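## Task

Carry the yellow tray onto the top of the two-door cabinet beside arm4, and leave the remaining three trays on the two-door cabinet top beside arm1. When finished, every tray's contents must still be standing inside it.

## Robot and tools

Robots: four identical i2rt Big YAM arms, arm1 to arm4, each with six revolute joints, a two-finger gripper and a wrist camera. Their feet (base_link) are fixed in the scene frame: arm1 at x=-3.389 y=+0.970 z=+1.097, arm2 at x=-0.636 y=+0.377 z=+0.910, arm3 at x=+0.722 y=+2.477 z=+0.955, arm4 at x=+0.746 y=-1.740 z=+0.865; each foot faces along its own +x (quaternions are given in wxyz order). The hand can reach roughly 1.0 m from the joint1 axis. Room cameras are cam_arm1, cam_arm2, cam_arm3, cam_arm4; wrist cameras are arm1_cam_wrist to arm4_cam_wrist.

Frame: one shared scene frame, metres, origin on the floor, +z up. The reported "hand" is the point between the finger pads, about 1 cm short of the fingertips. The fingers point along the hand's +z axis and open and close along its y axis. "hand_target" is where the hand would be at the joint targets currently held.

move: one action for any subset of arms. Each arm gets its own object keyed by its name ("arm1" etc.); an arm left out gets no new command but may keep pushing toward its previous target. Inside an arm's object:
- "joints": absolute targets by name, in radians: joint1_rad -2.879 to 2.879 (turn about the foot, positive counter-clockwise from above, 0 along the foot's facing), joint2_rad 0 to 3.141 (shoulder; 0 = upper arm pointing back, positive lifts it up and forward), joint3_rad 0 to 3.019 (elbow; 0 = folded, positive opens), joint4_rad -1.692 to 1.57 (hand pitch, positive tips fingers up), joint5_rad -1.57 to 1.57 (sideways swing, positive to the arm's right), joint6_rad -2.094 to 2.094 (roll, positive clockwise seen from behind). gripper_m is an absolute fingertip gap in metres, 0 to 0.093.
- "target": one list of seven numbers [x, y, z, qw, qx, qy, qz], an absolute hand pose in the scene frame (metres, unit quaternion). The hand travels a straight line toward it from its current hand_target. With a target, "joints" may contain only gripper_m.
- "speed": top speed of that straight path, 0.002 to 0.5 m/s (default 0.25); turning is capped at twice that in rad/s. Only valid with target.
- "min_time_s": 0.1 to 8 s, a floor on how long this arm's joint motions take; used with joints.
All motions start together; all hand paths in one action finish together, paced by the slowest. Paths take 0.5 to 10 s and are cut off at 10 s; no action exceeds 15 s. "cameras": list of camera names, ["all"], or []; omitted means none after an action, all after an empty call. An unknown key or camera makes the call invalid; an out-of-range number gets it refused, and a refusal skips the rest of that reply's move, wait and finished_scene calls. A move with no action returns full state, images and the scene number.

wait: seconds 0 to 10, plus optional cameras; nothing new is commanded.
zoom_image: camera name and region [x0, y0, x1, y1] in pixels of that camera's latest full image (672x504, origin top-left), at most 504 by 504.
read_manual: returns licence texts only.
finished_scene: takes the current scene's number and ends it for good; the goal must then hold without the robots.

Result lines: joint_positions, Joint velocities (rad/s, gripper m/s; "within noise" means still), joint torques (N m, positive toward larger joint values; entries 3 and 4 wrap at ±28), hand and hand_target poses, joint_status and hand_status. The "move" line lists each arm sent a motion with "done" or its worst status. "off_target": stopped short, maybe still pushing. "time_out": the joint couldn't finish and now holds a nearby target, continuing if the way clears; send its reported position to relax it. "not_followed" / "joint command not followed" / "pose unreachable": a self- and arm-collision check withheld the targets; the arm may keep trying. on_its_own lists uncommanded activity ("held at" is a target, not a reading). Arms marked "as last shown" were not named and repeat old values with "not commanded" statuses. Images may lag the state slightly.

Precision: hands often finish a centimetre or more off, lag and overshoot the path, especially near full stretch; the controller limits each step to 100 mm and 20 degrees from the measured pose. Joint tolerances for "done" are ±0.045, ±0.14, ±0.09, ±0.055, ±0.03, ±0.035 rad and ±0.003 m. Camera calibrations are approximate; room cameras are most reliable near the image centre.

Gripper: closed on nothing reads 0.000 to 0.003. Gripping a hard object at full force reads up to 0.005 below its width (some read up to 0.002 above). A target about 0.005 below the first-contact reading gives full force (roughly 50 to 64 N per pad). Release by commanding well above the reading.

Avoid: any forceful contact between two robots (this ends the scene), including a gripper closing on another arm's fingers; the clearance check may react late and ignores fingers, gripper housings and wrist cameras. Arms do not stop on contact and keep pushing. Never knock items off the work area or onto the floor, drop things from height, or slam into fixed or heavy objects. Keep tray contents upright. Holding loads, outstretched poses or pushing at unreachable poses heats motors: a MOTOR HOT line appears at 85 °C, and at 100 °C the arm goes limp for 30 s or more (OVER-TEMPERATURE FAULT, statuses "limit_stop_at_motor_heat"; resend targets afterward). Loose objects may occasionally be nudged by outside pushes.

Each tool is called after "Request:" as name(argument=value, ...) on one line, values as JSON.

## Session

Request:
move(cameras=["all"])

Scene clock: 0.00 s.
Joint torques (N m): no reading
Heat: arm1: hottest gripper 25 °C; arm2: hottest joint1_rad 26 °C; arm3: hottest joint1_rad 27 °C; arm4: hottest joint4_rad 28 °C.
Joint velocities: within noise
arm1.joint_positions: joint1_rad=+0.017 joint2_rad=+0.618 joint3_rad=+1.380 joint4_rad=-1.394 joint5_rad=-0.199 joint6_rad=+0.724 gripper_m=+0.09396
arm1.joint_status: not commanded
arm1.hand: x=-3.6214 y=+0.9713 z=+1.6194 quat_wxyz=(+0.224, +0.828, -0.326, -0.397) (m; scene frame)
arm1.hand_target: x=-3.6193 y=+0.9712 z=+1.6286 quat_wxyz=(+0.226, +0.824, -0.324, -0.406) (m; scene frame)
arm1.hand_status: not commanded
arm2.joint_positions: joint1_rad=+0.060 joint2_rad=+0.620 joint3_rad=+1.451 joint4_rad=-1.200 joint5_rad=+0.159 joint6_rad=+0.139 gripper_m=+0.09396
arm2.joint_status: not commanded
arm2.hand: x=-0.8722 y=+0.3944 z=+1.5108 quat_wxyz=(-0.009, +0.818, -0.081, -0.570) (m; scene frame)
arm2.hand_target: x=-0.8680 y=+0.3946 z=+1.5238 quat_wxyz=(-0.007, +0.809, -0.081, -0.582) (m; scene frame)
arm2.hand_status: not commanded
arm3.joint_positions: joint1_rad=-0.869 joint2_rad=+0.639 joint3_rad=+1.368 joint4_rad=-1.495 joint5_rad=-0.125 joint6_rad=+0.677 gripper_m=+0.09396
arm3.joint_status: not commanded
arm3.hand: x=+0.9311 y=+2.4316 z=+1.4532 quat_wxyz=(-0.381, -0.410, -0.818, -0.131) (m; scene frame)
arm3.hand_target: x=+0.9299 y=+2.4320 z=+1.4659 quat_wxyz=(-0.395, -0.406, -0.813, -0.133) (m; scene frame)
arm3.hand_status: not commanded
arm4.joint_positions: joint1_rad=+0.612 joint2_rad=+0.648 joint3_rad=+1.318 joint4_rad=-1.473 joint5_rad=-0.255 joint6_rad=+0.101 gripper_m=+0.09396
arm4.joint_status: not commanded
arm4.hand: x=+0.9680 y=-1.6808 z=+1.3424 quat_wxyz=(-0.361, +0.036, -0.919, -0.153) (m; scene frame)
arm4.hand_target: x=+0.9670 y=-1.6810 z=+1.3518 quat_wxyz=(-0.372, +0.038, -0.915, -0.153) (m; scene frame)
arm4.hand_status: not commanded
pictures: arm1_cam_wrist, arm2_cam_wrist, arm3_cam_wrist, arm4_cam_wrist, cam_arm1, cam_arm2, cam_arm3, cam_arm4

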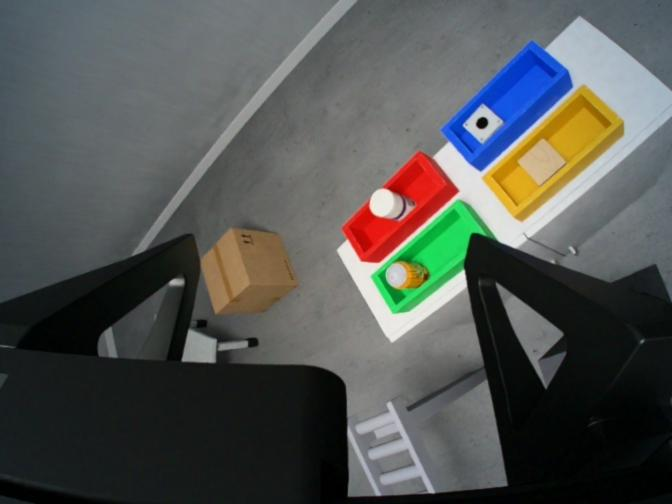

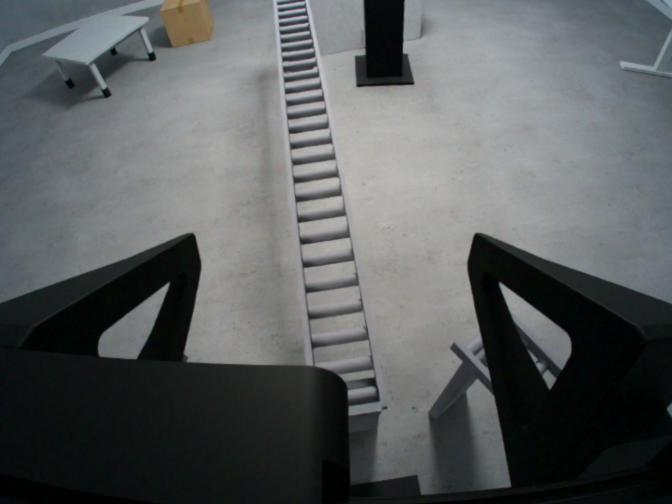

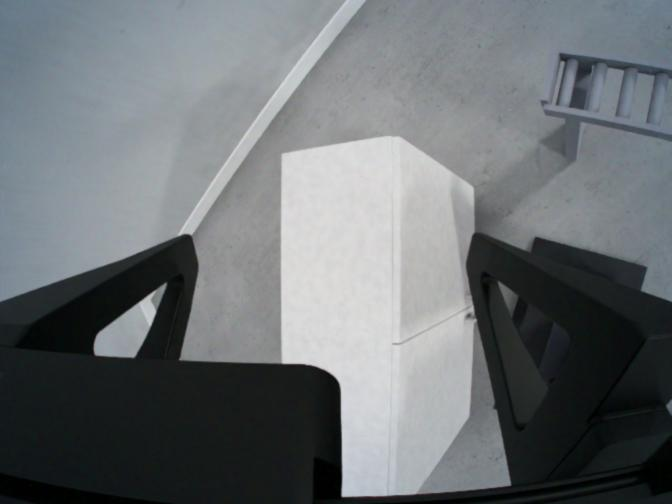

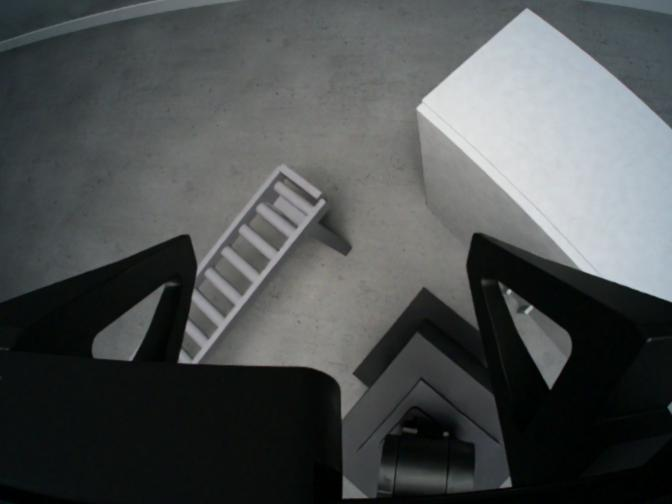

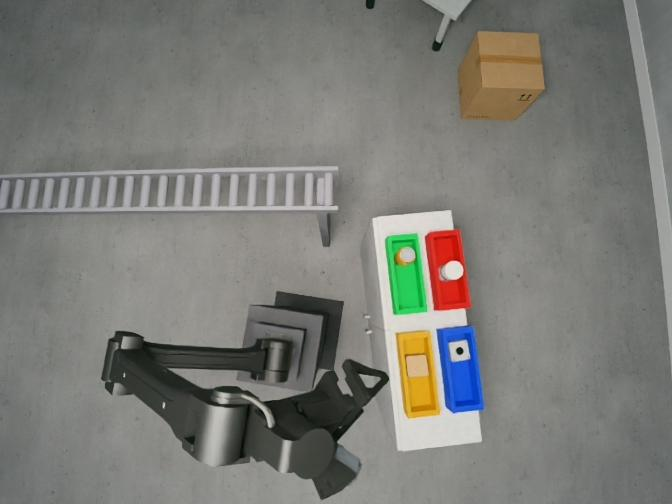

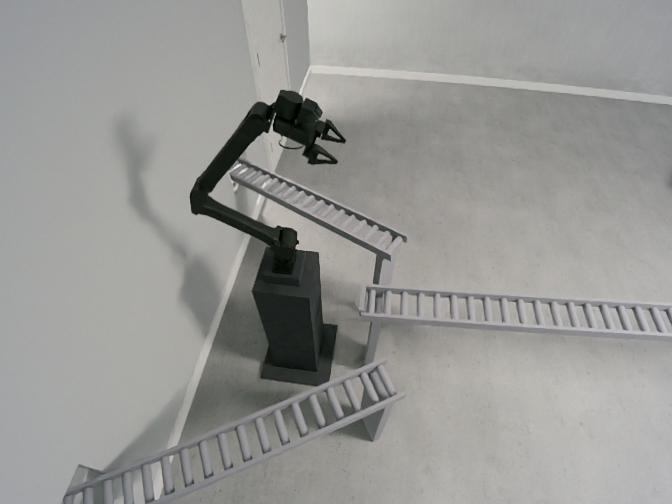

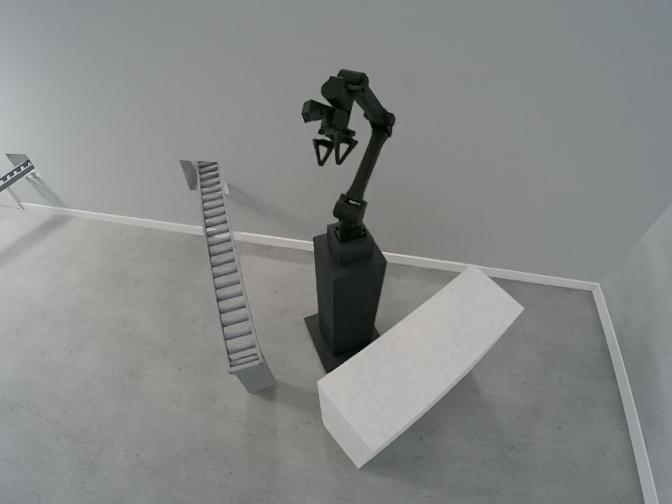

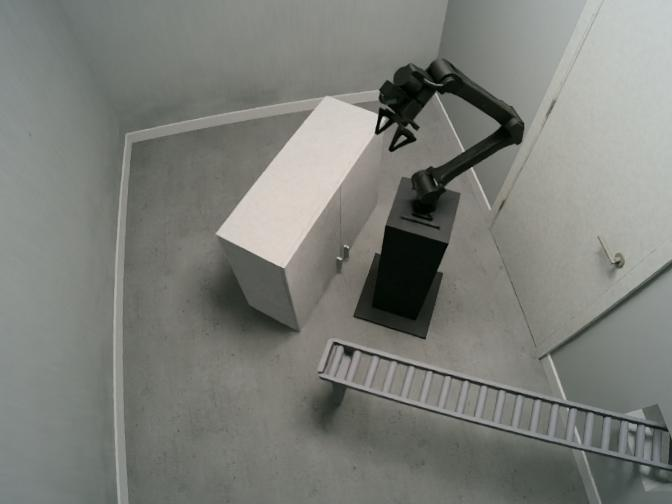

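Request:
zoom_image(camera="cam_arm1", region=[290, 140, 500, 460])

Request:
zoom_image(camera="cam_arm2", region=[200, 140, 500, 440])

Request:
zoom_image(camera="cam_arm4", region=[200, 80, 460, 430])

Request:
zoom_image(camera="arm1_cam_wrist", region=[320, 0, 672, 350])

Scaled by 1.575 from the camera's 672x504 image, which has a finer 960x720 frame.

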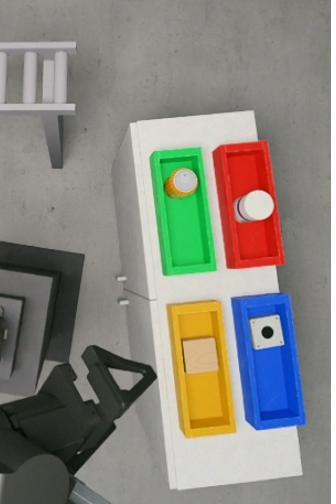

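Scaled by 1.680 from the camera's 672x504 image, which has a finer 960x720 frame.

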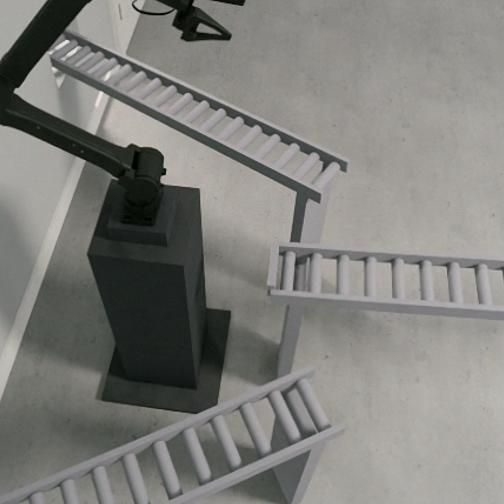

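Scaled by 1.440 from the camera's 672x504 image, which has a finer 960x720 frame.

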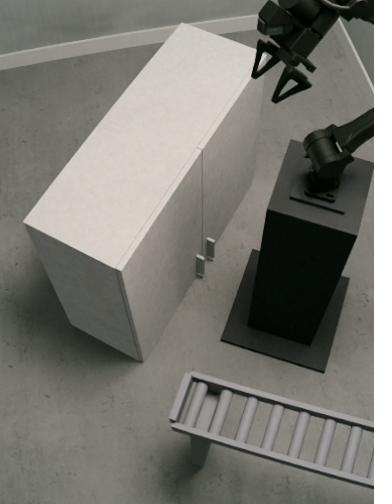

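Scaled by 1.432 from the camera's 672x504 image, which has a finer 960x720 frame.

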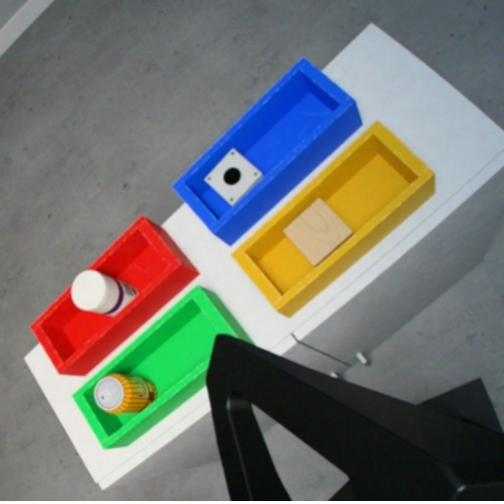

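Request:
move(arm1={"joints":{"joint1_rad":1.6,"joint5_rad":0,"joint6_rad":0,"joint4_rad":-1.4},"min_time_s":2.5}, arm2={"joints":{"joint1_rad":0.5,"joint5_rad":0,"joint6_rad":0,"joint4_rad":-1.45},"min_time_s":2}, arm4={"joints":{"joint1_rad":1.2,"joint5_rad":0,"joint6_rad":0,"joint4_rad":-1.47},"min_time_s":2}, cameras=["arm1_cam_wrist","arm2_cam_wrist","arm4_cam_wrist","cam_arm1"])

Request:
zoom_image(camera="cam_arm1", region=[250, 140, 500, 460])

Scene clock: 7.67 s.
Joint torques (N m): arm1=[1.03 2.96 10.33 1.77 0.09 -0.17] | arm2=[0.38 2.14 8.46 1.57 -0.08 -0.19] | arm3=[0.85 1.79 10.76 2.14 0.04 -0.12] | arm4=[0.79 1.14 10.5 1.77 0.12 0]
Heat: arm1: hottest gripper 25 °C; arm2: hottest joint1_rad 26 °C; arm3: hottest joint1_rad 27 °C; arm4: hottest joint4_rad 28 °C.
move: arm1 done; arm2 done; arm4 done
Joint velocities: within noise
arm1.joint_positions: joint1_rad=+1.584 joint2_rad=+0.618 joint3_rad=+1.380 joint4_rad=-1.394 joint5_rad=-0.003 joint6_rad=+0.008 gripper_m=+0.09398
arm1.joint_status: all done
arm1.hand: x=-3.4207 y=+0.7508 z=+1.6223 quat_wxyz=(+0.309, +0.669, +0.585, -0.338) (m; scene frame)
arm1.hand_target: x=-3.4173 y=+0.7539 z=+1.6299 quat_wxyz=(+0.313, +0.660, +0.590, -0.343) (m; scene frame)
arm1.hand_status: not commanded
arm2.joint_positions: joint1_rad=+0.492 joint2_rad=+0.620 joint3_rad=+1.451 joint4_rad=-1.443 joint5_rad=+0.003 joint6_rad=+0.009 gripper_m=+0.09396
arm2.joint_status: all done
arm2.hand: x=-0.8208 y=+0.2802 z=+1.4570 quat_wxyz=(+0.112, +0.860, +0.209, -0.451) (m; scene frame)
arm2.hand_target: x=-0.8159 y=+0.2803 z=+1.4666 quat_wxyz=(+0.115, +0.855, +0.216, -0.458) (m; scene frame)
arm2.hand_status: not commanded
arm3: as last shown
arm4.joint_positions: joint1_rad=+1.184 joint2_rad=+0.648 joint3_rad=+1.318 joint4_rad=-1.473 joint5_rad=-0.003 joint6_rad=+0.010 gripper_m=+0.09396
arm4.joint_status: all done
arm4.hand: x=+0.9287 y=-1.6014 z=+1.3385 quat_wxyz=(-0.356, +0.291, -0.879, -0.123) (m; scene frame)
arm4.hand_target: x=+0.9260 y=-1.5992 z=+1.3481 quat_wxyz=(-0.366, +0.301, -0.871, -0.127) (m; scene frame)
arm4.hand_status: not commanded
pictures: arm1_cam_wrist, arm2_cam_wrist, arm4_cam_wrist, cam_arm1
camera_calibration:
arm1_cam_wrist: T_world_to_cam=[[-0.99233, 0.122796, -0.014254, -3.46329], [0.120684, 0.93731, -0.326932, 0.244236], [-0.0267855, -0.326144, -0.94494, 1.81328], [0, 0, 0, 1]] pos_world=[-3.41764, 0.787746, 1.74392]
arm2_cam_wrist: T_world_to_cam=[[-0.470151, 0.88207, 0.0301852, -0.682343], [0.826316, 0.451935, -0.33609, 1.04484], [-0.310096, -0.13307, -0.941346, 1.27877], [0, 0, 0, 1]] pos_world=[-0.787633, 0.299839, 1.57552]
arm4_cam_wrist: T_world_to_cam=[[0.598273, -0.801223, -0.0105244, -1.82515], [-0.793963, -0.590978, -0.142715, -0.0154317], [0.108127, 0.0937387, -0.989708, 1.49979], [0, 0, 0, 1]] pos_world=[0.917519, -1.61206, 1.46295]

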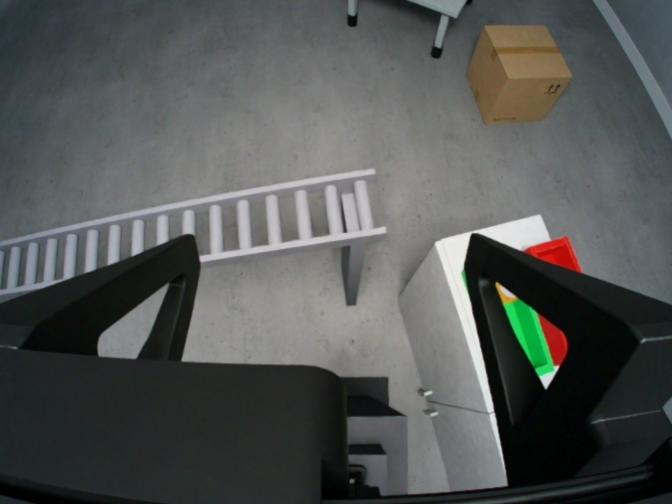

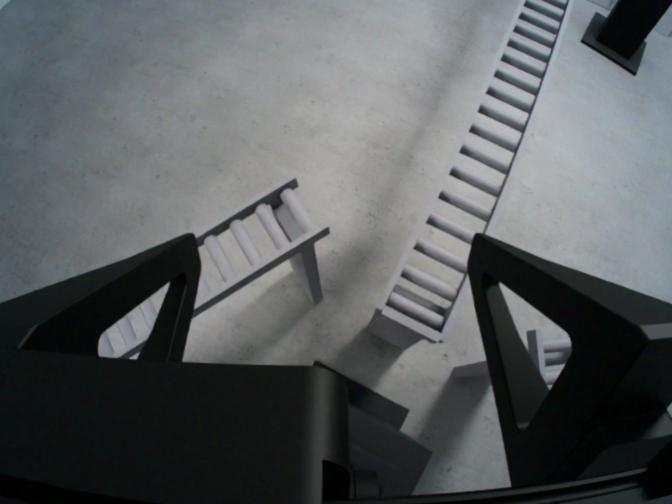

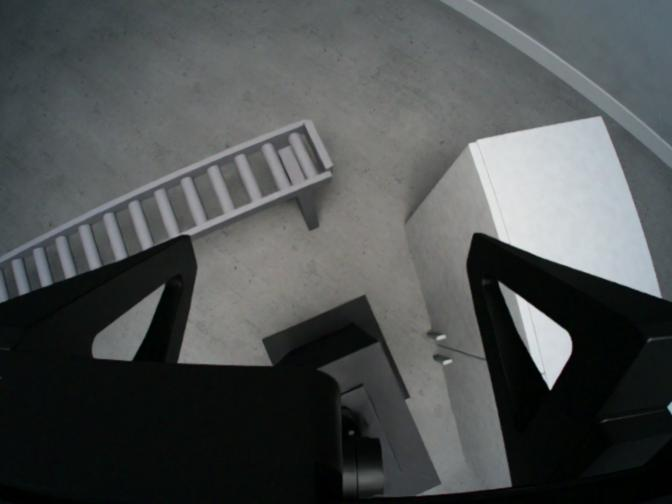

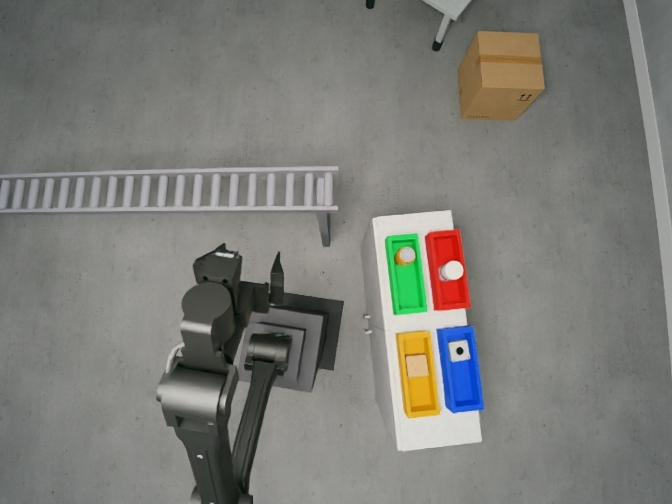

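Scaled by 1.575 from the camera's 672x504 image, which has a finer 960x720 frame.

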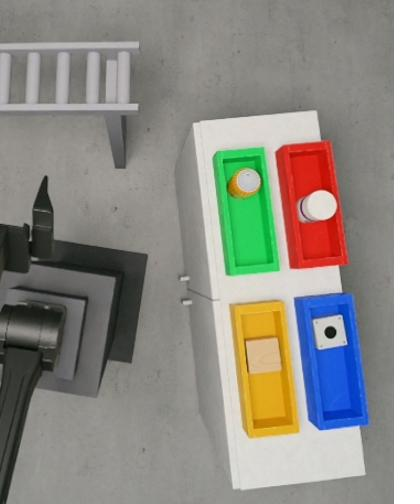

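Request:
move(arm1={"joints":{"joint1_rad":-0.08,"joint6_rad":1.25,"gripper_m":0.06},"min_time_s":2.5}, cameras=[])

Request:
move(arm1={"target":[-3.839,1.065,0.98,0,0.7425,-0.670,0],"speed":0.3}, cameras=["arm1_cam_wrist","cam_arm1"])

Scene clock: 12.83 s.
Joint torques (N m): arm1=[-1.49 2.61 10.44 1.7 0.11 -0.07] | arm2=[0.44 2.14 8.47 1.55 -0.08 -0.2] | arm3=[1.03 1.85 10.78 2.17 0.04 -0.12] | arm4=[0.79 1.14 10.48 1.77 0.12 0.01]
Heat: arm1: hottest gripper 25 °C; arm2: hottest joint1_rad 26 °C; arm3: hottest joint1_rad 27 °C; arm4: hottest joint4_rad 28 °C.
move: arm1 done
Joint velocities: within noise
arm1.joint_positions: joint1_rad=-0.063 joint2_rad=+0.618 joint3_rad=+1.380 joint4_rad=-1.394 joint5_rad=-0.002 joint6_rad=+1.242 gripper_m=+0.06007
arm1.joint_status: all done
arm1.hand: x=-3.6172 y=+1.0236 z=+1.6167 quat_wxyz=(+0.229, +0.670, -0.592, -0.384) (m; scene frame)
arm1.hand_target: x=-3.6131 y=+1.0271 z=+1.6242 quat_wxyz=(+0.229, +0.660, -0.599, -0.391) (m; scene frame)
arm1.hand_status: not commanded
arm2, arm3, arm4: as last shown
pictures: none
No camera images: "cameras" was empty.

Scene clock: 16.07 s.
Joint torques (N m): arm1=[-0.5 -10.99 7.46 0.18 0.19 0.01] | arm2=[0.38 2.2 8.49 1.58 -0.08 -0.2] | arm3=[0.85 1.85 10.78 2.15 0.05 -0.11] | arm4=[0.85 1.14 10.5 1.77 0.12 0]
Heat: arm1: hottest gripper 25 °C; arm2: hottest joint1_rad 26 °C; arm3: hottest joint1_rad 27 °C; arm4: hottest joint4_rad 28 °C.
move: arm1 off_target
Joint velocities: within noise
arm1.joint_positions: joint1_rad=-0.063 joint2_rad=+1.974 joint3_rad=+1.009 joint4_rad=-0.603 joint5_rad=+0.010 joint6_rad=+1.256 gripper_m=+0.06007
arm1.joint_status: not commanded
arm1.hand: x=-3.8295 y=+1.0600 z=+0.9823 quat_wxyz=(-0.001, +0.747, -0.665, +0.004) (m; scene frame)
arm1.hand_target: x=-3.8387 y=+1.0650 z=+0.9801 quat_wxyz=(+0.000, +0.742, -0.670, +0.000) (m; scene frame)
arm1.hand_status: off_target (0.011 m and 0.9 deg from the pose sent, 0.676 m and 53.2 deg at the start)
arm2, arm3, arm4: as last shown
pictures: arm1_cam_wrist, cam_arm1
camera_calibration:
arm1_cam_wrist: T_world_to_cam=[[0.992775, 0.119776, 0.00717292, 3.66802], [0.0929786, -0.805692, 0.584992, 0.640226], [0.0758474, -0.580098, -0.811007, 1.82898], [0, 0, 0, 1]] pos_world=[-3.83977, 1.13747, 1.08248]

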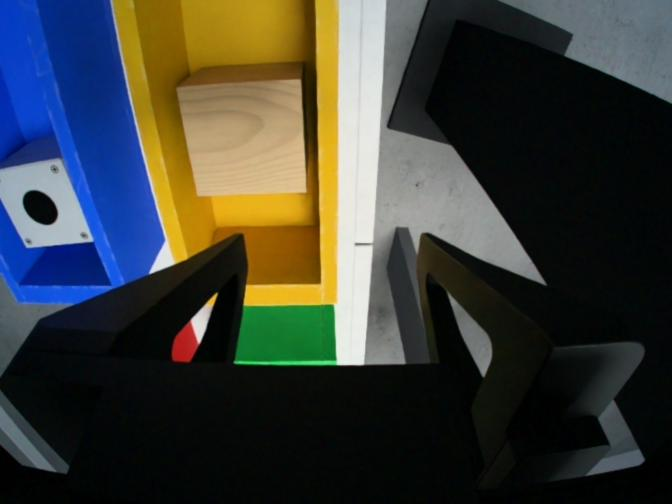

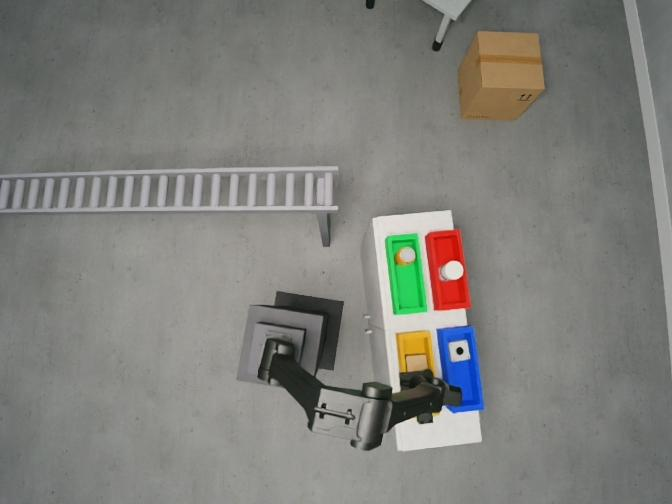

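Request:
move(arm1={"target":[-3.836,0.998,0.87,0,0.7425,-0.670,0],"speed":0.2,"joints":{"gripper_m":0.05}}, cameras=["arm1_cam_wrist"])

Scene clock: 20.67 s.
Joint torques (N m): arm1=[0.79 -11.81 4.56 0.59 0.19 0.05] | arm2=[0.44 2.14 8.49 1.55 -0.08 -0.2] | arm3=[0.62 1.9 10.8 2.18 0.04 -0.11] | arm4=[0.79 1.14 10.48 1.77 0.12 0.01]
Heat: arm1: hottest gripper 25 °C; arm2: hottest joint1_rad 26 °C; arm3: hottest joint1_rad 27 °C; arm4: hottest joint4_rad 28 °C.
move: arm1 done
Joint velocities: within noise
arm1.joint_positions: joint1_rad=+0.062 joint2_rad=+2.233 joint3_rad=+1.026 joint4_rad=-0.362 joint5_rad=+0.012 joint6_rad=+1.397 gripper_m=+0.05008
arm1.joint_status: all done
arm1.hand: x=-3.8300 y=+1.0020 z=+0.8754 quat_wxyz=(-0.001, +0.742, -0.671, +0.004) (m; scene frame)
arm1.hand_target: x=-3.8359 y=+0.9981 z=+0.8701 quat_wxyz=(+0.000, +0.742, -0.670, +0.000) (m; scene frame)
arm1.hand_status: done (0.009 m and 0.5 deg from the pose sent, 0.128 m and 0.9 deg at the start)
arm2, arm3, arm4: as last shown
pictures: arm1_cam_wrist
camera_calibration:
arm1_cam_wrist: T_world_to_cam=[[0.994528, 0.104237, 0.00690643, 3.69879], [0.0806158, -0.807839, 0.583864, 0.611814], [0.0664398, -0.580112, -0.811822, 1.67345], [0, 0, 0, 1]] pos_world=[-3.83906, 1.07948, 0.975782]

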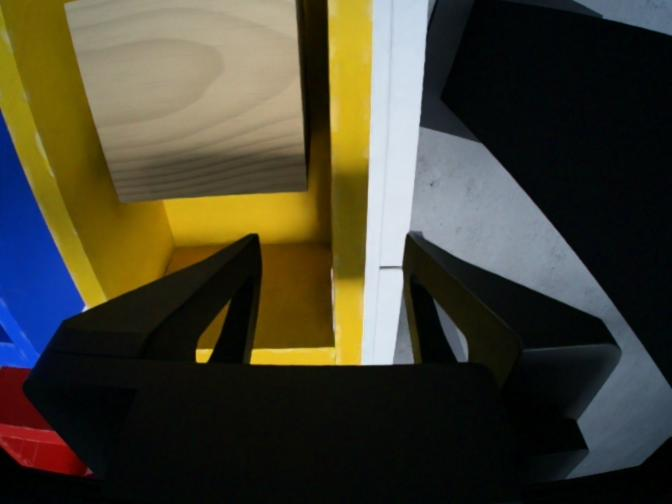

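Request:
move(arm1={"target":[-3.831,0.968,0.81,0,0.7425,-0.670,0],"speed":0.15,"joints":{"gripper_m":0.05}}, cameras=["arm1_cam_wrist"])

Scene clock: 22.70 s.
Joint torques (N m): arm1=[0.97 -12.16 3.19 0.59 0.13 0.03] | arm2=[0.44 2.14 8.47 1.55 -0.08 -0.2] | arm3=[0.85 2.08 10.74 2.11 0.04 -0.12] | arm4=[0.79 1.14 10.5 1.77 0.12 0]
Heat: arm1: hottest gripper 25 °C; arm2: hottest joint1_rad 26 °C; arm3: hottest joint1_rad 27 °C; arm4: hottest joint1_rad 27 °C.
move: arm1 done
Joint velocities: within noise
arm1.joint_positions: joint1_rad=+0.126 joint2_rad=+2.385 joint3_rad=+1.071 joint4_rad=-0.251 joint5_rad=+0.013 joint6_rad=+1.462 gripper_m=+0.05008
arm1.joint_status: all done
arm1.hand: x=-3.8289 y=+0.9733 z=+0.8172 quat_wxyz=(+0.000, +0.741, -0.671, +0.001) (m; scene frame)
arm1.hand_target: x=-3.8308 y=+0.9681 z=+0.8101 quat_wxyz=(+0.000, +0.742, -0.670, +0.000) (m; scene frame)
arm1.hand_status: done (0.009 m and 0.3 deg from the pose sent, 0.074 m and 0.5 deg at the start)
arm2, arm3, arm4: as last shown
pictures: arm1_cam_wrist
camera_calibration:
arm1_cam_wrist: T_world_to_cam=[[0.994716, 0.10264, 0.00221973, 3.7072], [0.0821836, -0.809052, 0.581962, 0.631225], [0.0615285, -0.578705, -0.813213, 1.59044], [0, 0, 0, 1]] pos_world=[-3.83735, 1.05058, 0.917788]

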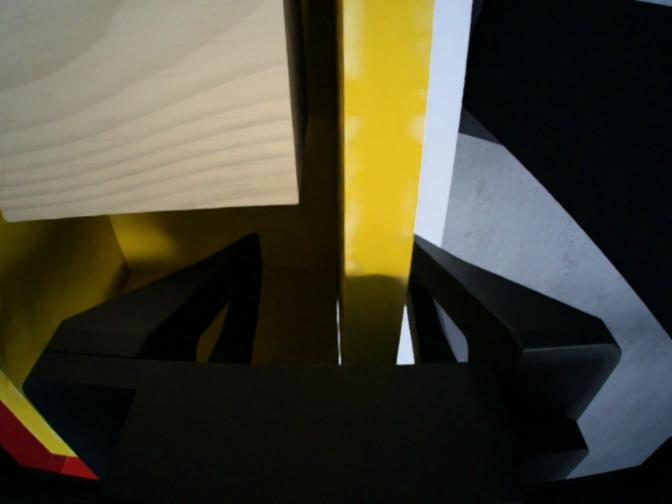

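Request:
move(arm1={"target":[-3.830,1.048,0.808,0,0.7425,-0.670,0],"speed":0.06}, cameras=["arm1_cam_wrist"])

Scene clock: 25.10 s.
Joint torques (N m): arm1=[-1.2 -11.99 3.99 0.16 0.1 -0.15] | arm2=[0.44 2.2 8.47 1.57 -0.08 -0.19] | arm3=[0.85 2.02 10.77 2.17 0.05 -0.12] | arm4=[0.79 1.14 10.5 1.78 0.12 0]
Heat: arm1: hottest gripper 25 °C; arm2: hottest joint1_rad 26 °C; arm3: hottest joint1_rad 27 °C; arm4: hottest joint1_rad 27 °C.
move: arm1 off_target
Joint velocities: within noise
arm1.joint_positions: joint1_rad=-0.025 joint2_rad=+2.385 joint3_rad=+1.081 joint4_rad=-0.251 joint5_rad=+0.013 joint6_rad=+1.299 gripper_m=+0.05007
arm1.joint_status: not commanded
arm1.hand: x=-3.8286 y=+1.0402 z=+0.8169 quat_wxyz=(+0.002, +0.745, -0.667, -0.002) (m; scene frame)
arm1.hand_target: x=-3.8296 y=+1.0479 z=+0.8082 quat_wxyz=(+0.000, +0.742, -0.670, +0.000) (m; scene frame)
arm1.hand_status: off_target (0.012 m and 0.6 deg from the pose sent, 0.075 m and 0.3 deg at the start)
arm2, arm3, arm4: as last shown
pictures: arm1_cam_wrist
camera_calibration:
arm1_cam_wrist: T_world_to_cam=[[0.993304, 0.115437, -0.00461778, 3.68692], [0.0966927, -0.808808, 0.580069, 0.742431], [0.0632267, -0.576632, -0.814554, 1.63431], [0, 0, 0, 1]] pos_world=[-3.83735, 1.11727, 0.917595]

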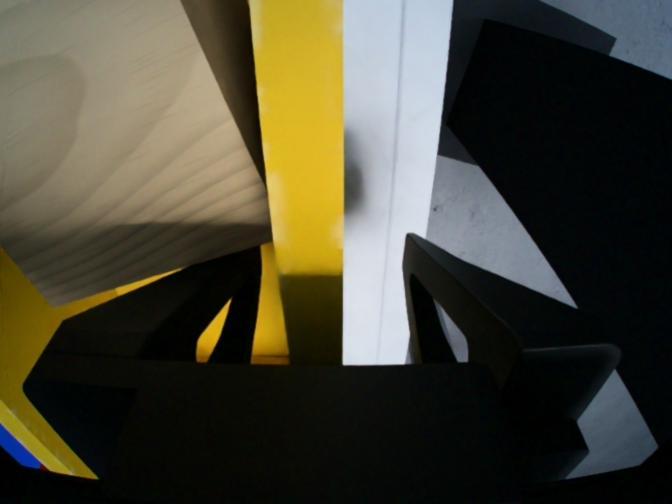

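Request:
move(arm1={"target":[-3.835,1.048,0.808,0,0.7425,-0.670,0],"speed":0.06})

Request:
move(arm1={"joints":{"gripper_m":0.004}}, cameras=["arm1_cam_wrist"])

Request:
wait(seconds=0.5)

Request:
move(arm1={"target":[-3.835,1.048,0.86,0,0.7425,-0.670,0],"speed":0.06}, cameras=["arm1_cam_wrist","cam_arm1"])

Scene clock: 26.50 s.
Joint torques (N m): arm1=[-1.14 -12.1 4.22 -0.03 0.1 -0.13] | arm2=[0.38 2.14 8.47 1.57 -0.08 -0.2] | arm3=[0.91 1.9 10.77 2.15 0.04 -0.13] | arm4=[0.79 1.14 10.5 1.78 0.12 0]
Heat: arm1: hottest gripper 25 °C; arm2: hottest joint1_rad 26 °C; arm3: hottest joint1_rad 27 °C; arm4: hottest joint1_rad 27 °C.
move: arm1 off_target
Joint velocities: within noise
arm1.joint_positions: joint1_rad=-0.025 joint2_rad=+2.389 joint3_rad=+1.095 joint4_rad=-0.258 joint5_rad=+0.013 joint6_rad=+1.298 gripper_m=+0.05007
arm1.joint_status: not commanded
arm1.hand: x=-3.8337 y=+1.0411 z=+0.8167 quat_wxyz=(+0.003, +0.745, -0.667, -0.003) (m; scene frame)
arm1.hand_target: x=-3.8347 y=+1.0479 z=+0.8083 quat_wxyz=(+0.000, +0.742, -0.670, +0.000) (m; scene frame)
arm1.hand_status: off_target (0.011 m and 0.7 deg from the pose sent, 0.013 m and 0.6 deg at the start)
arm2, arm3, arm4: as last shown
pictures: none

Scene clock: 27.13 s.
Joint torques (N m): arm1=[-1.08 -12.16 3.67 0.02 0.1 -0.11] | arm2=[0.38 2.14 8.47 1.55 -0.08 -0.2] | arm3=[0.97 1.67 10.82 2.15 0.04 -0.12] | arm4=[0.79 1.14 10.5 1.77 0.12 0]
Heat: arm1: hottest gripper 25 °C; arm2: hottest joint1_rad 26 °C; arm3: hottest joint1_rad 27 °C; arm4: hottest joint1_rad 27 °C.
move: arm1 off_target
Joint velocities: within noise
arm1.joint_positions: joint1_rad=-0.025 joint2_rad=+2.389 joint3_rad=+1.102 joint4_rad=-0.259 joint5_rad=+0.013 joint6_rad=+1.296 gripper_m=+0.01245
arm1.joint_status: gripper_m off_target (ended at +0.01248, target +0.00400)
arm1.hand: x=-3.8379 y=+1.0419 z=+0.8175 quat_wxyz=(+0.004, +0.746, -0.666, -0.006) (m; scene frame)
arm1.hand_target: x=-3.8347 y=+1.0480 z=+0.8083 quat_wxyz=(+0.000, +0.742, -0.670, +0.000) (m; scene frame)
arm1.hand_status: not commanded
arm2, arm4: as last shown
arm3.joint_positions: joint1_rad=-0.869 joint2_rad=+0.639 joint3_rad=+1.368 joint4_rad=-1.495 joint5_rad=-0.125 joint6_rad=+0.677 gripper_m=+0.09396
arm3.joint_status: not commanded
arm3.hand: x=+0.9311 y=+2.4316 z=+1.4532 quat_wxyz=(-0.381, -0.410, -0.818, -0.131) (m; scene frame)
arm3.hand_target: x=+0.9299 y=+2.4320 z=+1.4659 quat_wxyz=(-0.395, -0.406, -0.813, -0.133) (m; scene frame)
arm3.hand_status: not commanded
pictures: arm1_cam_wrist
camera_calibration:
arm1_cam_wrist: T_world_to_cam=[[0.993014, 0.117186, -0.0137724, 3.70042], [0.103546, -0.809514, 0.577898, 0.773125], [0.0565728, -0.575287, -0.815993, 1.61059], [0, 0, 0, 1]] pos_world=[-3.84574, 1.11877, 0.918405]

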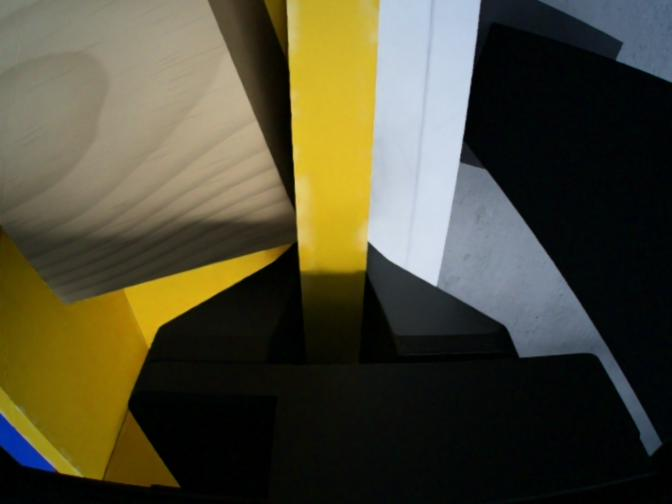

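Scene clock: 27.63 s.
Joint torques (N m): arm1=[-1.08 -12.16 3.67 0.02 0.1 -0.11] | arm2=[0.44 2.14 8.49 1.55 -0.08 -0.19] | arm3=[0.97 1.9 10.78 2.11 0.05 -0.11] | arm4=[0.79 1.2 10.5 1.77 0.12 0]
Heat: arm1: hottest gripper 25 °C; arm2: hottest joint1_rad 26 °C; arm3: hottest joint1_rad 27 °C; arm4: hottest joint1_rad 27 °C.
Joint velocities: within noise
arm1.joint_positions: joint1_rad=-0.025 joint2_rad=+2.389 joint3_rad=+1.102 joint4_rad=-0.259 joint5_rad=+0.013 joint6_rad=+1.296 gripper_m=+0.01245
arm1.joint_status: gripper_m off_target (ended at +0.01248, target +0.00400)
arm1.hand: x=-3.8379 y=+1.0419 z=+0.8175 quat_wxyz=(+0.004, +0.746, -0.666, -0.006) (m; scene frame)
arm1.hand_target: x=-3.8347 y=+1.0480 z=+0.8083 quat_wxyz=(+0.000, +0.742, -0.670, +0.000) (m; scene frame)
arm1.hand_status: not commanded
arm2.joint_positions: joint1_rad=+0.492 joint2_rad=+0.620 joint3_rad=+1.451 joint4_rad=-1.443 joint5_rad=+0.003 joint6_rad=+0.009 gripper_m=+0.09396
arm2.joint_status: not commanded
arm2.hand: x=-0.8208 y=+0.2802 z=+1.4570 quat_wxyz=(+0.112, +0.860, +0.209, -0.451) (m; scene frame)
arm2.hand_target: x=-0.8159 y=+0.2803 z=+1.4666 quat_wxyz=(+0.115, +0.855, +0.216, -0.458) (m; scene frame)
arm2.hand_status: not commanded
arm3.joint_positions: joint1_rad=-0.869 joint2_rad=+0.639 joint3_rad=+1.368 joint4_rad=-1.495 joint5_rad=-0.125 joint6_rad=+0.677 gripper_m=+0.09396
arm3.joint_status: not commanded
arm3.hand: x=+0.9311 y=+2.4316 z=+1.4532 quat_wxyz=(-0.381, -0.410, -0.818, -0.131) (m; scene frame)
arm3.hand_target: x=+0.9299 y=+2.4320 z=+1.4659 quat_wxyz=(-0.395, -0.406, -0.813, -0.133) (m; scene frame)
arm3.hand_status: not commanded
arm4.joint_positions: joint1_rad=+1.184 joint2_rad=+0.648 joint3_rad=+1.318 joint4_rad=-1.473 joint5_rad=-0.003 joint6_rad=+0.010 gripper_m=+0.09396
arm4.joint_status: not commanded
arm4.hand: x=+0.9287 y=-1.6014 z=+1.3385 quat_wxyz=(-0.356, +0.291, -0.879, -0.123) (m; scene frame)
arm4.hand_target: x=+0.9260 y=-1.5992 z=+1.3481 quat_wxyz=(-0.366, +0.301, -0.871, -0.127) (m; scene frame)
arm4.hand_status: not commanded
wait: 0.50 s; at rest by 0.27 s
pictures: none

Scene clock: 29.33 s.
Joint torques (N m): arm1=[-0.97 -15.5 2.73 -0.03 0.11 -0.08] | arm2=[0.44 2.14 8.49 1.57 -0.08 -0.19] | arm3=[0.67 1.79 10.77 2.15 0.05 -0.12] | arm4=[0.79 1.14 10.5 1.77 0.12 0]
Heat: arm1: hottest gripper 25 °C; arm2: hottest joint1_rad 26 °C; arm3: hottest joint1_rad 27 °C; arm4: hottest joint1_rad 27 °C.
move: arm1 off_target
Joint velocities: within noise
arm1.joint_positions: joint1_rad=-0.025 joint2_rad=+2.307 joint3_rad=+1.063 joint4_rad=-0.342 joint5_rad=+0.013 joint6_rad=+1.296 gripper_m=+0.01245
arm1.joint_status: not commanded
arm1.hand: x=-3.8256 y=+1.0404 z=+0.8479 quat_wxyz=(-0.006, +0.746, -0.666, +0.011) (m; scene frame)
arm1.hand_target: x=-3.8347 y=+1.0480 z=+0.8597 quat_wxyz=(+0.000, +0.742, -0.670, +0.000) (m; scene frame)
arm1.hand_status: off_target (0.017 m and 1.6 deg from the pose sent, 0.043 m and 1.0 deg at the start)
arm2, arm3, arm4: as last shown
pictures: arm1_cam_wrist, cam_arm1
camera_calibration:
arm1_cam_wrist: T_world_to_cam=[[0.992678, 0.118161, 0.025065, 3.65365], [0.081079, -0.805635, 0.586837, 0.655446], [0.0895342, -0.580508, -0.809317, 1.75973], [0, 0, 0, 1]] pos_world=[-3.83759, 1.11787, 0.947964]

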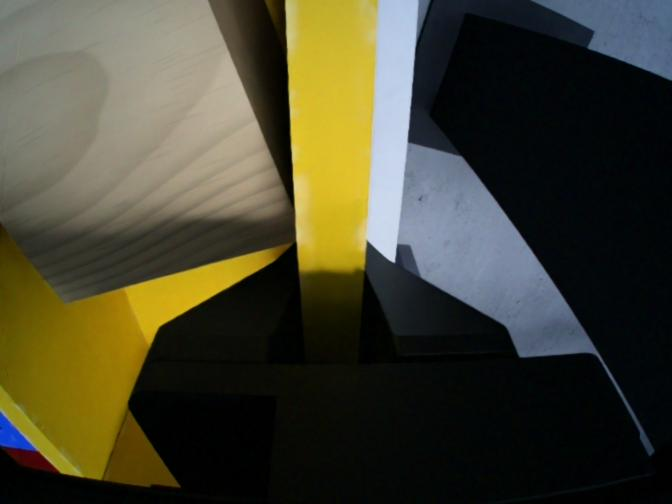

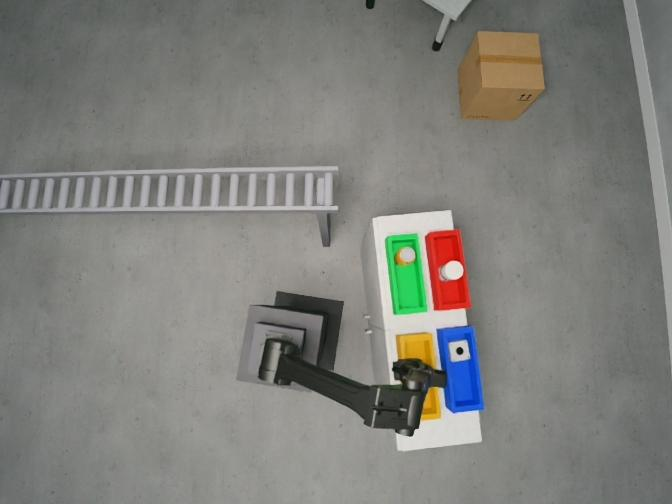

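Request:
move(arm1={"target":[-3.80,1.045,1.12,0,0.7425,-0.670,0],"speed":0.2})

Request:
move(arm1={"joints":{"joint1_rad":1.71,"joint6_rad":1.55},"min_time_s":4})

Request:
move(arm1={"target":[-3.38,0.44,1.03,0,1,0.0105,0],"speed":0.15}, cameras=["arm1_cam_wrist","cam_arm1"])

Scene clock: 33.00 s.
Joint torques (N m): arm1=[-0.91 -11.4 10.39 -0.14 0.11 -0.07] | arm2=[0.44 2.14 8.47 1.57 -0.08 -0.19] | arm3=[0.85 1.96 10.8 2.14 0.05 -0.12] | arm4=[0.79 1.14 10.48 1.77 0.12 0.01]
Heat: arm1: hottest gripper 25 °C; arm2: hottest joint1_rad 26 °C; arm3: hottest joint1_rad 27 °C; arm4: hottest joint1_rad 27 °C.
move: arm1 off_target
Joint velocities: within noise
arm1.joint_positions: joint1_rad=-0.025 joint2_rad=+1.645 joint3_rad=+0.943 joint4_rad=-0.911 joint5_rad=+0.013 joint6_rad=+1.296 gripper_m=+0.01245
arm1.joint_status: not commanded
arm1.hand: x=-3.7821 y=+1.0368 z=+1.1016 quat_wxyz=(-0.013, +0.746, -0.665, +0.022) (m; scene frame)
arm1.hand_target: x=-3.7994 y=+1.0450 z=+1.1202 quat_wxyz=(+0.000, +0.742, -0.670, +0.000) (m; scene frame)
arm1.hand_status: off_target (0.027 m and 3.0 deg from the pose sent, 0.273 m and 1.6 deg at the start)
arm2, arm3, arm4: as last shown
pictures: none

Scene clock: 37.60 s.
Joint torques (N m): arm1=[0.38 -11.4 10.48 -0.14 0.28 0.01] | arm2=[0.44 2.2 8.47 1.57 -0.08 -0.19] | arm3=[0.97 2.02 10.77 2.19 0.04 -0.13] | arm4=[0.79 1.14 10.5 1.77 0.12 0.01]
Heat: arm1: hottest gripper 26 °C; arm2: hottest joint1_rad 26 °C; arm3: hottest joint1_rad 27 °C; arm4: hottest joint1_rad 27 °C.
move: arm1 done
Joint velocities: within noise
arm1.joint_positions: joint1_rad=+1.704 joint2_rad=+1.645 joint3_rad=+0.943 joint4_rad=-0.911 joint5_rad=+0.009 joint6_rad=+1.541 gripper_m=+0.01245
arm1.joint_status: all done
arm1.hand: x=-3.3917 y=+0.5713 z=+1.1118 quat_wxyz=(-0.013, +1.000, +0.014, +0.000) (m; scene frame)
arm1.hand_target: x=-3.3903 y=+0.5534 z=+1.1309 quat_wxyz=(+0.013, +1.000, +0.012, -0.003) (m; scene frame)
arm1.hand_status: not commanded
arm2, arm3, arm4: as last shown
pictures: none

Scene clock: 39.53 s.
Joint torques (N m): arm1=[1.2 -14.86 11.04 0.36 0.16 0.04] | arm2=[0.44 2.2 8.47 1.55 -0.08 -0.2] | arm3=[0.97 1.85 10.74 2.17 0.04 -0.12] | arm4=[0.79 1.14 10.5 1.77 0.12 0]
Heat: arm1: hottest gripper 26 °C; arm2: hottest joint1_rad 26 °C; arm3: hottest joint1_rad 27 °C; arm4: hottest joint1_rad 27 °C.
move: arm1 off_target
Joint velocities: within noise
arm1.joint_positions: joint1_rad=+1.710 joint2_rad=+2.047 joint3_rad=+1.233 joint4_rad=-0.834 joint5_rad=+0.004 joint6_rad=+1.559 gripper_m=+0.01245
arm1.joint_status: not commanded
arm1.hand: x=-3.3877 y=+0.4699 z=+1.0157 quat_wxyz=(-0.031, +0.999, +0.007, +0.002) (m; scene frame)
arm1.hand_target: x=-3.3797 y=+0.4412 z=+1.0310 quat_wxyz=(+0.000, +1.000, +0.011, +0.001) (m; scene frame)
arm1.hand_status: off_target (0.034 m and 3.6 deg from the pose sent, 0.155 m and 1.5 deg at the start)
arm2, arm3, arm4: as last shown
pictures: arm1_cam_wrist, cam_arm1
camera_calibration:
arm1_cam_wrist: T_world_to_cam=[[-0.0192536, 0.997876, 0.0622382, -0.597054], [0.812074, -0.0207051, 0.583186, 2.17319], [0.583236, 0.0617705, -0.809951, 2.89654], [0, 0, 0, 1]] pos_world=[-3.46565, 0.461861, 1.11584]

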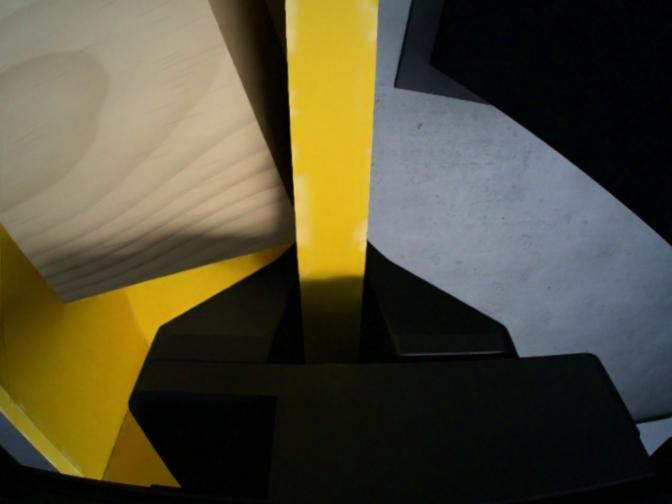

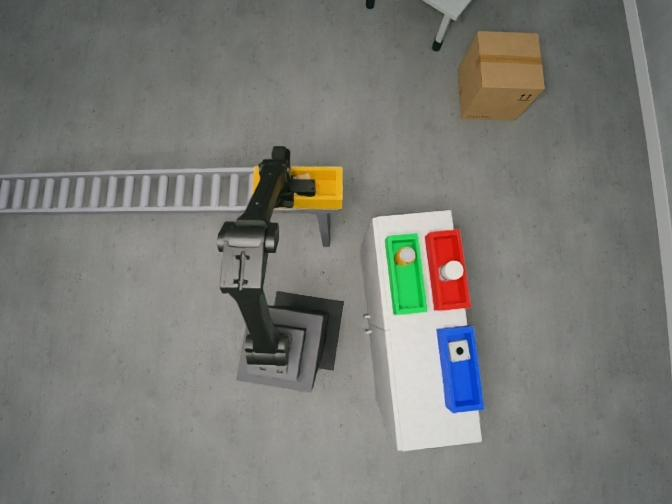

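Request:
move(arm1={"target":[-3.325,0.397,0.97,0.031,0.999,0.0105,0],"speed":0.1}, cameras=["arm1_cam_wrist","cam_arm1"])

Request:
zoom_image(camera="cam_arm1", region=[180, 120, 380, 270])

Scene clock: 41.93 s.
Joint torques (N m): arm1=[1.14 -15.91 10.43 0.77 0.39 0.03] | arm2=[0.44 2.2 8.49 1.57 -0.08 -0.19] | arm3=[0.85 1.79 10.74 2.15 0.04 -0.12] | arm4=[0.79 1.14 10.5 1.77 0.12 0.01]
Heat: arm1: hottest gripper 26 °C; arm2: hottest joint1_rad 26 °C; arm3: hottest joint1_rad 27 °C; arm4: hottest joint1_rad 27 °C.
move: arm1 off_target
Joint velocities: within noise
arm1.joint_positions: joint1_rad=+1.808 joint2_rad=+2.213 joint3_rad=+1.337 joint4_rad=-0.714 joint5_rad=+0.003 joint6_rad=+1.655 gripper_m=+0.01245
arm1.joint_status: not commanded
arm1.hand: x=-3.3337 y=+0.4279 z=+0.9573 quat_wxyz=(-0.002, +1.000, +0.009, +0.001) (m; scene frame)
arm1.hand_target: x=-3.3249 y=+0.3984 z=+0.9713 quat_wxyz=(+0.031, +0.999, +0.010, +0.000) (m; scene frame)
arm1.hand_status: off_target (0.035 m and 3.8 deg from the pose sent, 0.107 m and 7.1 deg at the start)
arm2, arm3, arm4: as last shown
pictures: arm1_cam_wrist, cam_arm1
camera_calibration:
arm1_cam_wrist: T_world_to_cam=[[-0.0217835, 0.999753, 0.00433388, -0.504324], [0.81258, 0.0151795, 0.582652, 2.1493], [0.582442, 0.0162138, -0.81271, 2.83975], [0, 0, 0, 1]] pos_world=[-3.41145, 0.425532, 1.05779]

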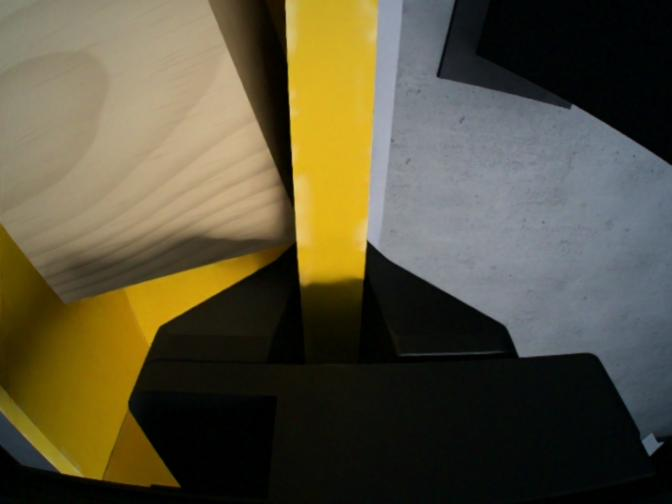

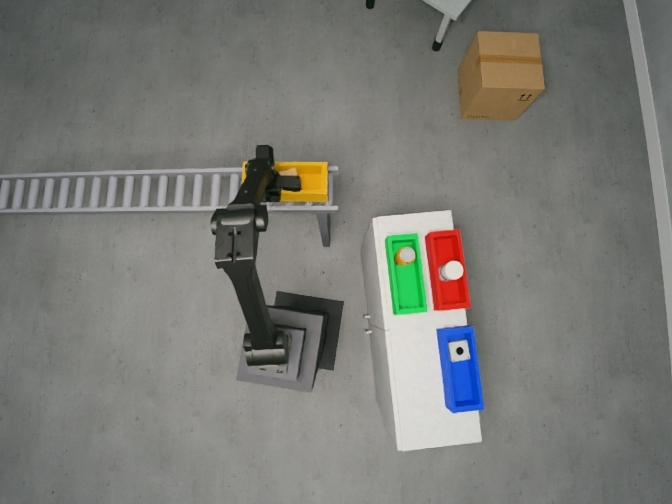

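Scaled by 2.520 from the camera's 672x504 image, which has a finer 960x720 frame.

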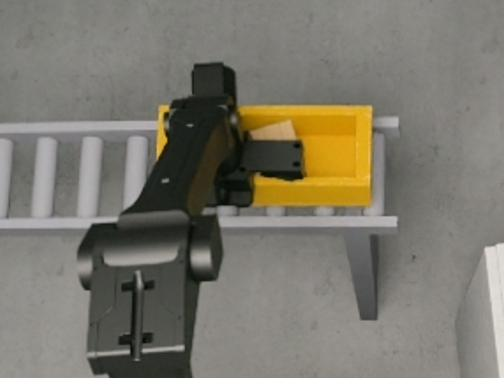

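Request:
move(arm1={"target":[-3.327,0.390,0.93,0.031,0.999,0.0105,0],"speed":0.08}, cameras=["cam_arm1"])

Request:
zoom_image(camera="cam_arm1", region=[220, 140, 360, 240])

Scene clock: 44.13 s.
Joint torques (N m): arm1=[0.5 -16.73 9.73 0.81 0.18 -0.04] | arm2=[0.44 2.14 8.46 1.57 -0.08 -0.19] | arm3=[0.73 1.85 10.74 2.13 0.05 -0.11] | arm4=[0.79 1.14 10.5 1.77 0.12 0]
Heat: arm1: hottest gripper 26 °C; arm2: hottest joint1_rad 26 °C; arm3: hottest joint1_rad 27 °C; arm4: hottest joint1_rad 27 °C.
move: arm1 off_target
Joint velocities: within noise
arm1.joint_positions: joint1_rad=+1.808 joint2_rad=+2.304 joint3_rad=+1.375 joint4_rad=-0.659 joint5_rad=+0.009 joint6_rad=+1.655 gripper_m=+0.01245
arm1.joint_status: not commanded
arm1.hand: x=-3.3336 y=+0.4202 z=+0.9179 quat_wxyz=(-0.001, +1.000, +0.008, -0.001) (m; scene frame)
arm1.hand_target: x=-3.3270 y=+0.3912 z=+0.9312 quat_wxyz=(+0.031, +0.999, +0.010, +0.000) (m; scene frame)
arm1.hand_status: off_target (0.033 m and 3.7 deg from the pose sent, 0.047 m and 3.8 deg at the start)
arm2, arm3, arm4: as last shown
pictures: cam_arm1

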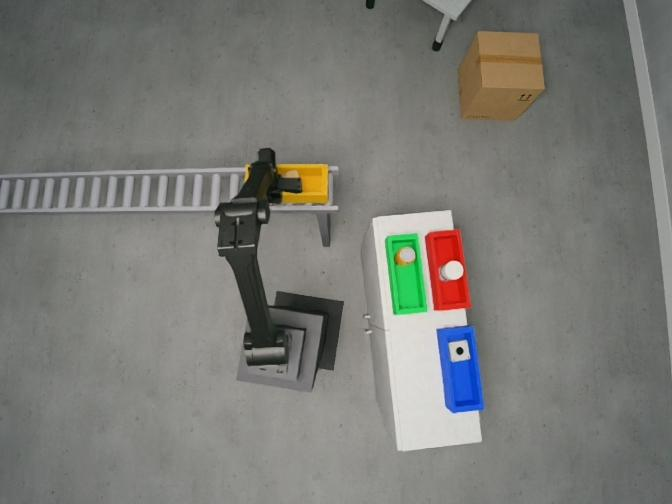

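Scaled by 3.600 from the camera's 672x504 image, which has a finer 960x720 frame.

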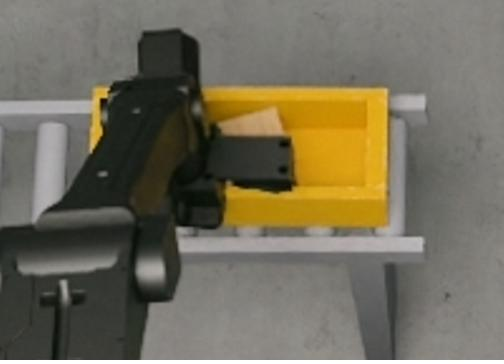

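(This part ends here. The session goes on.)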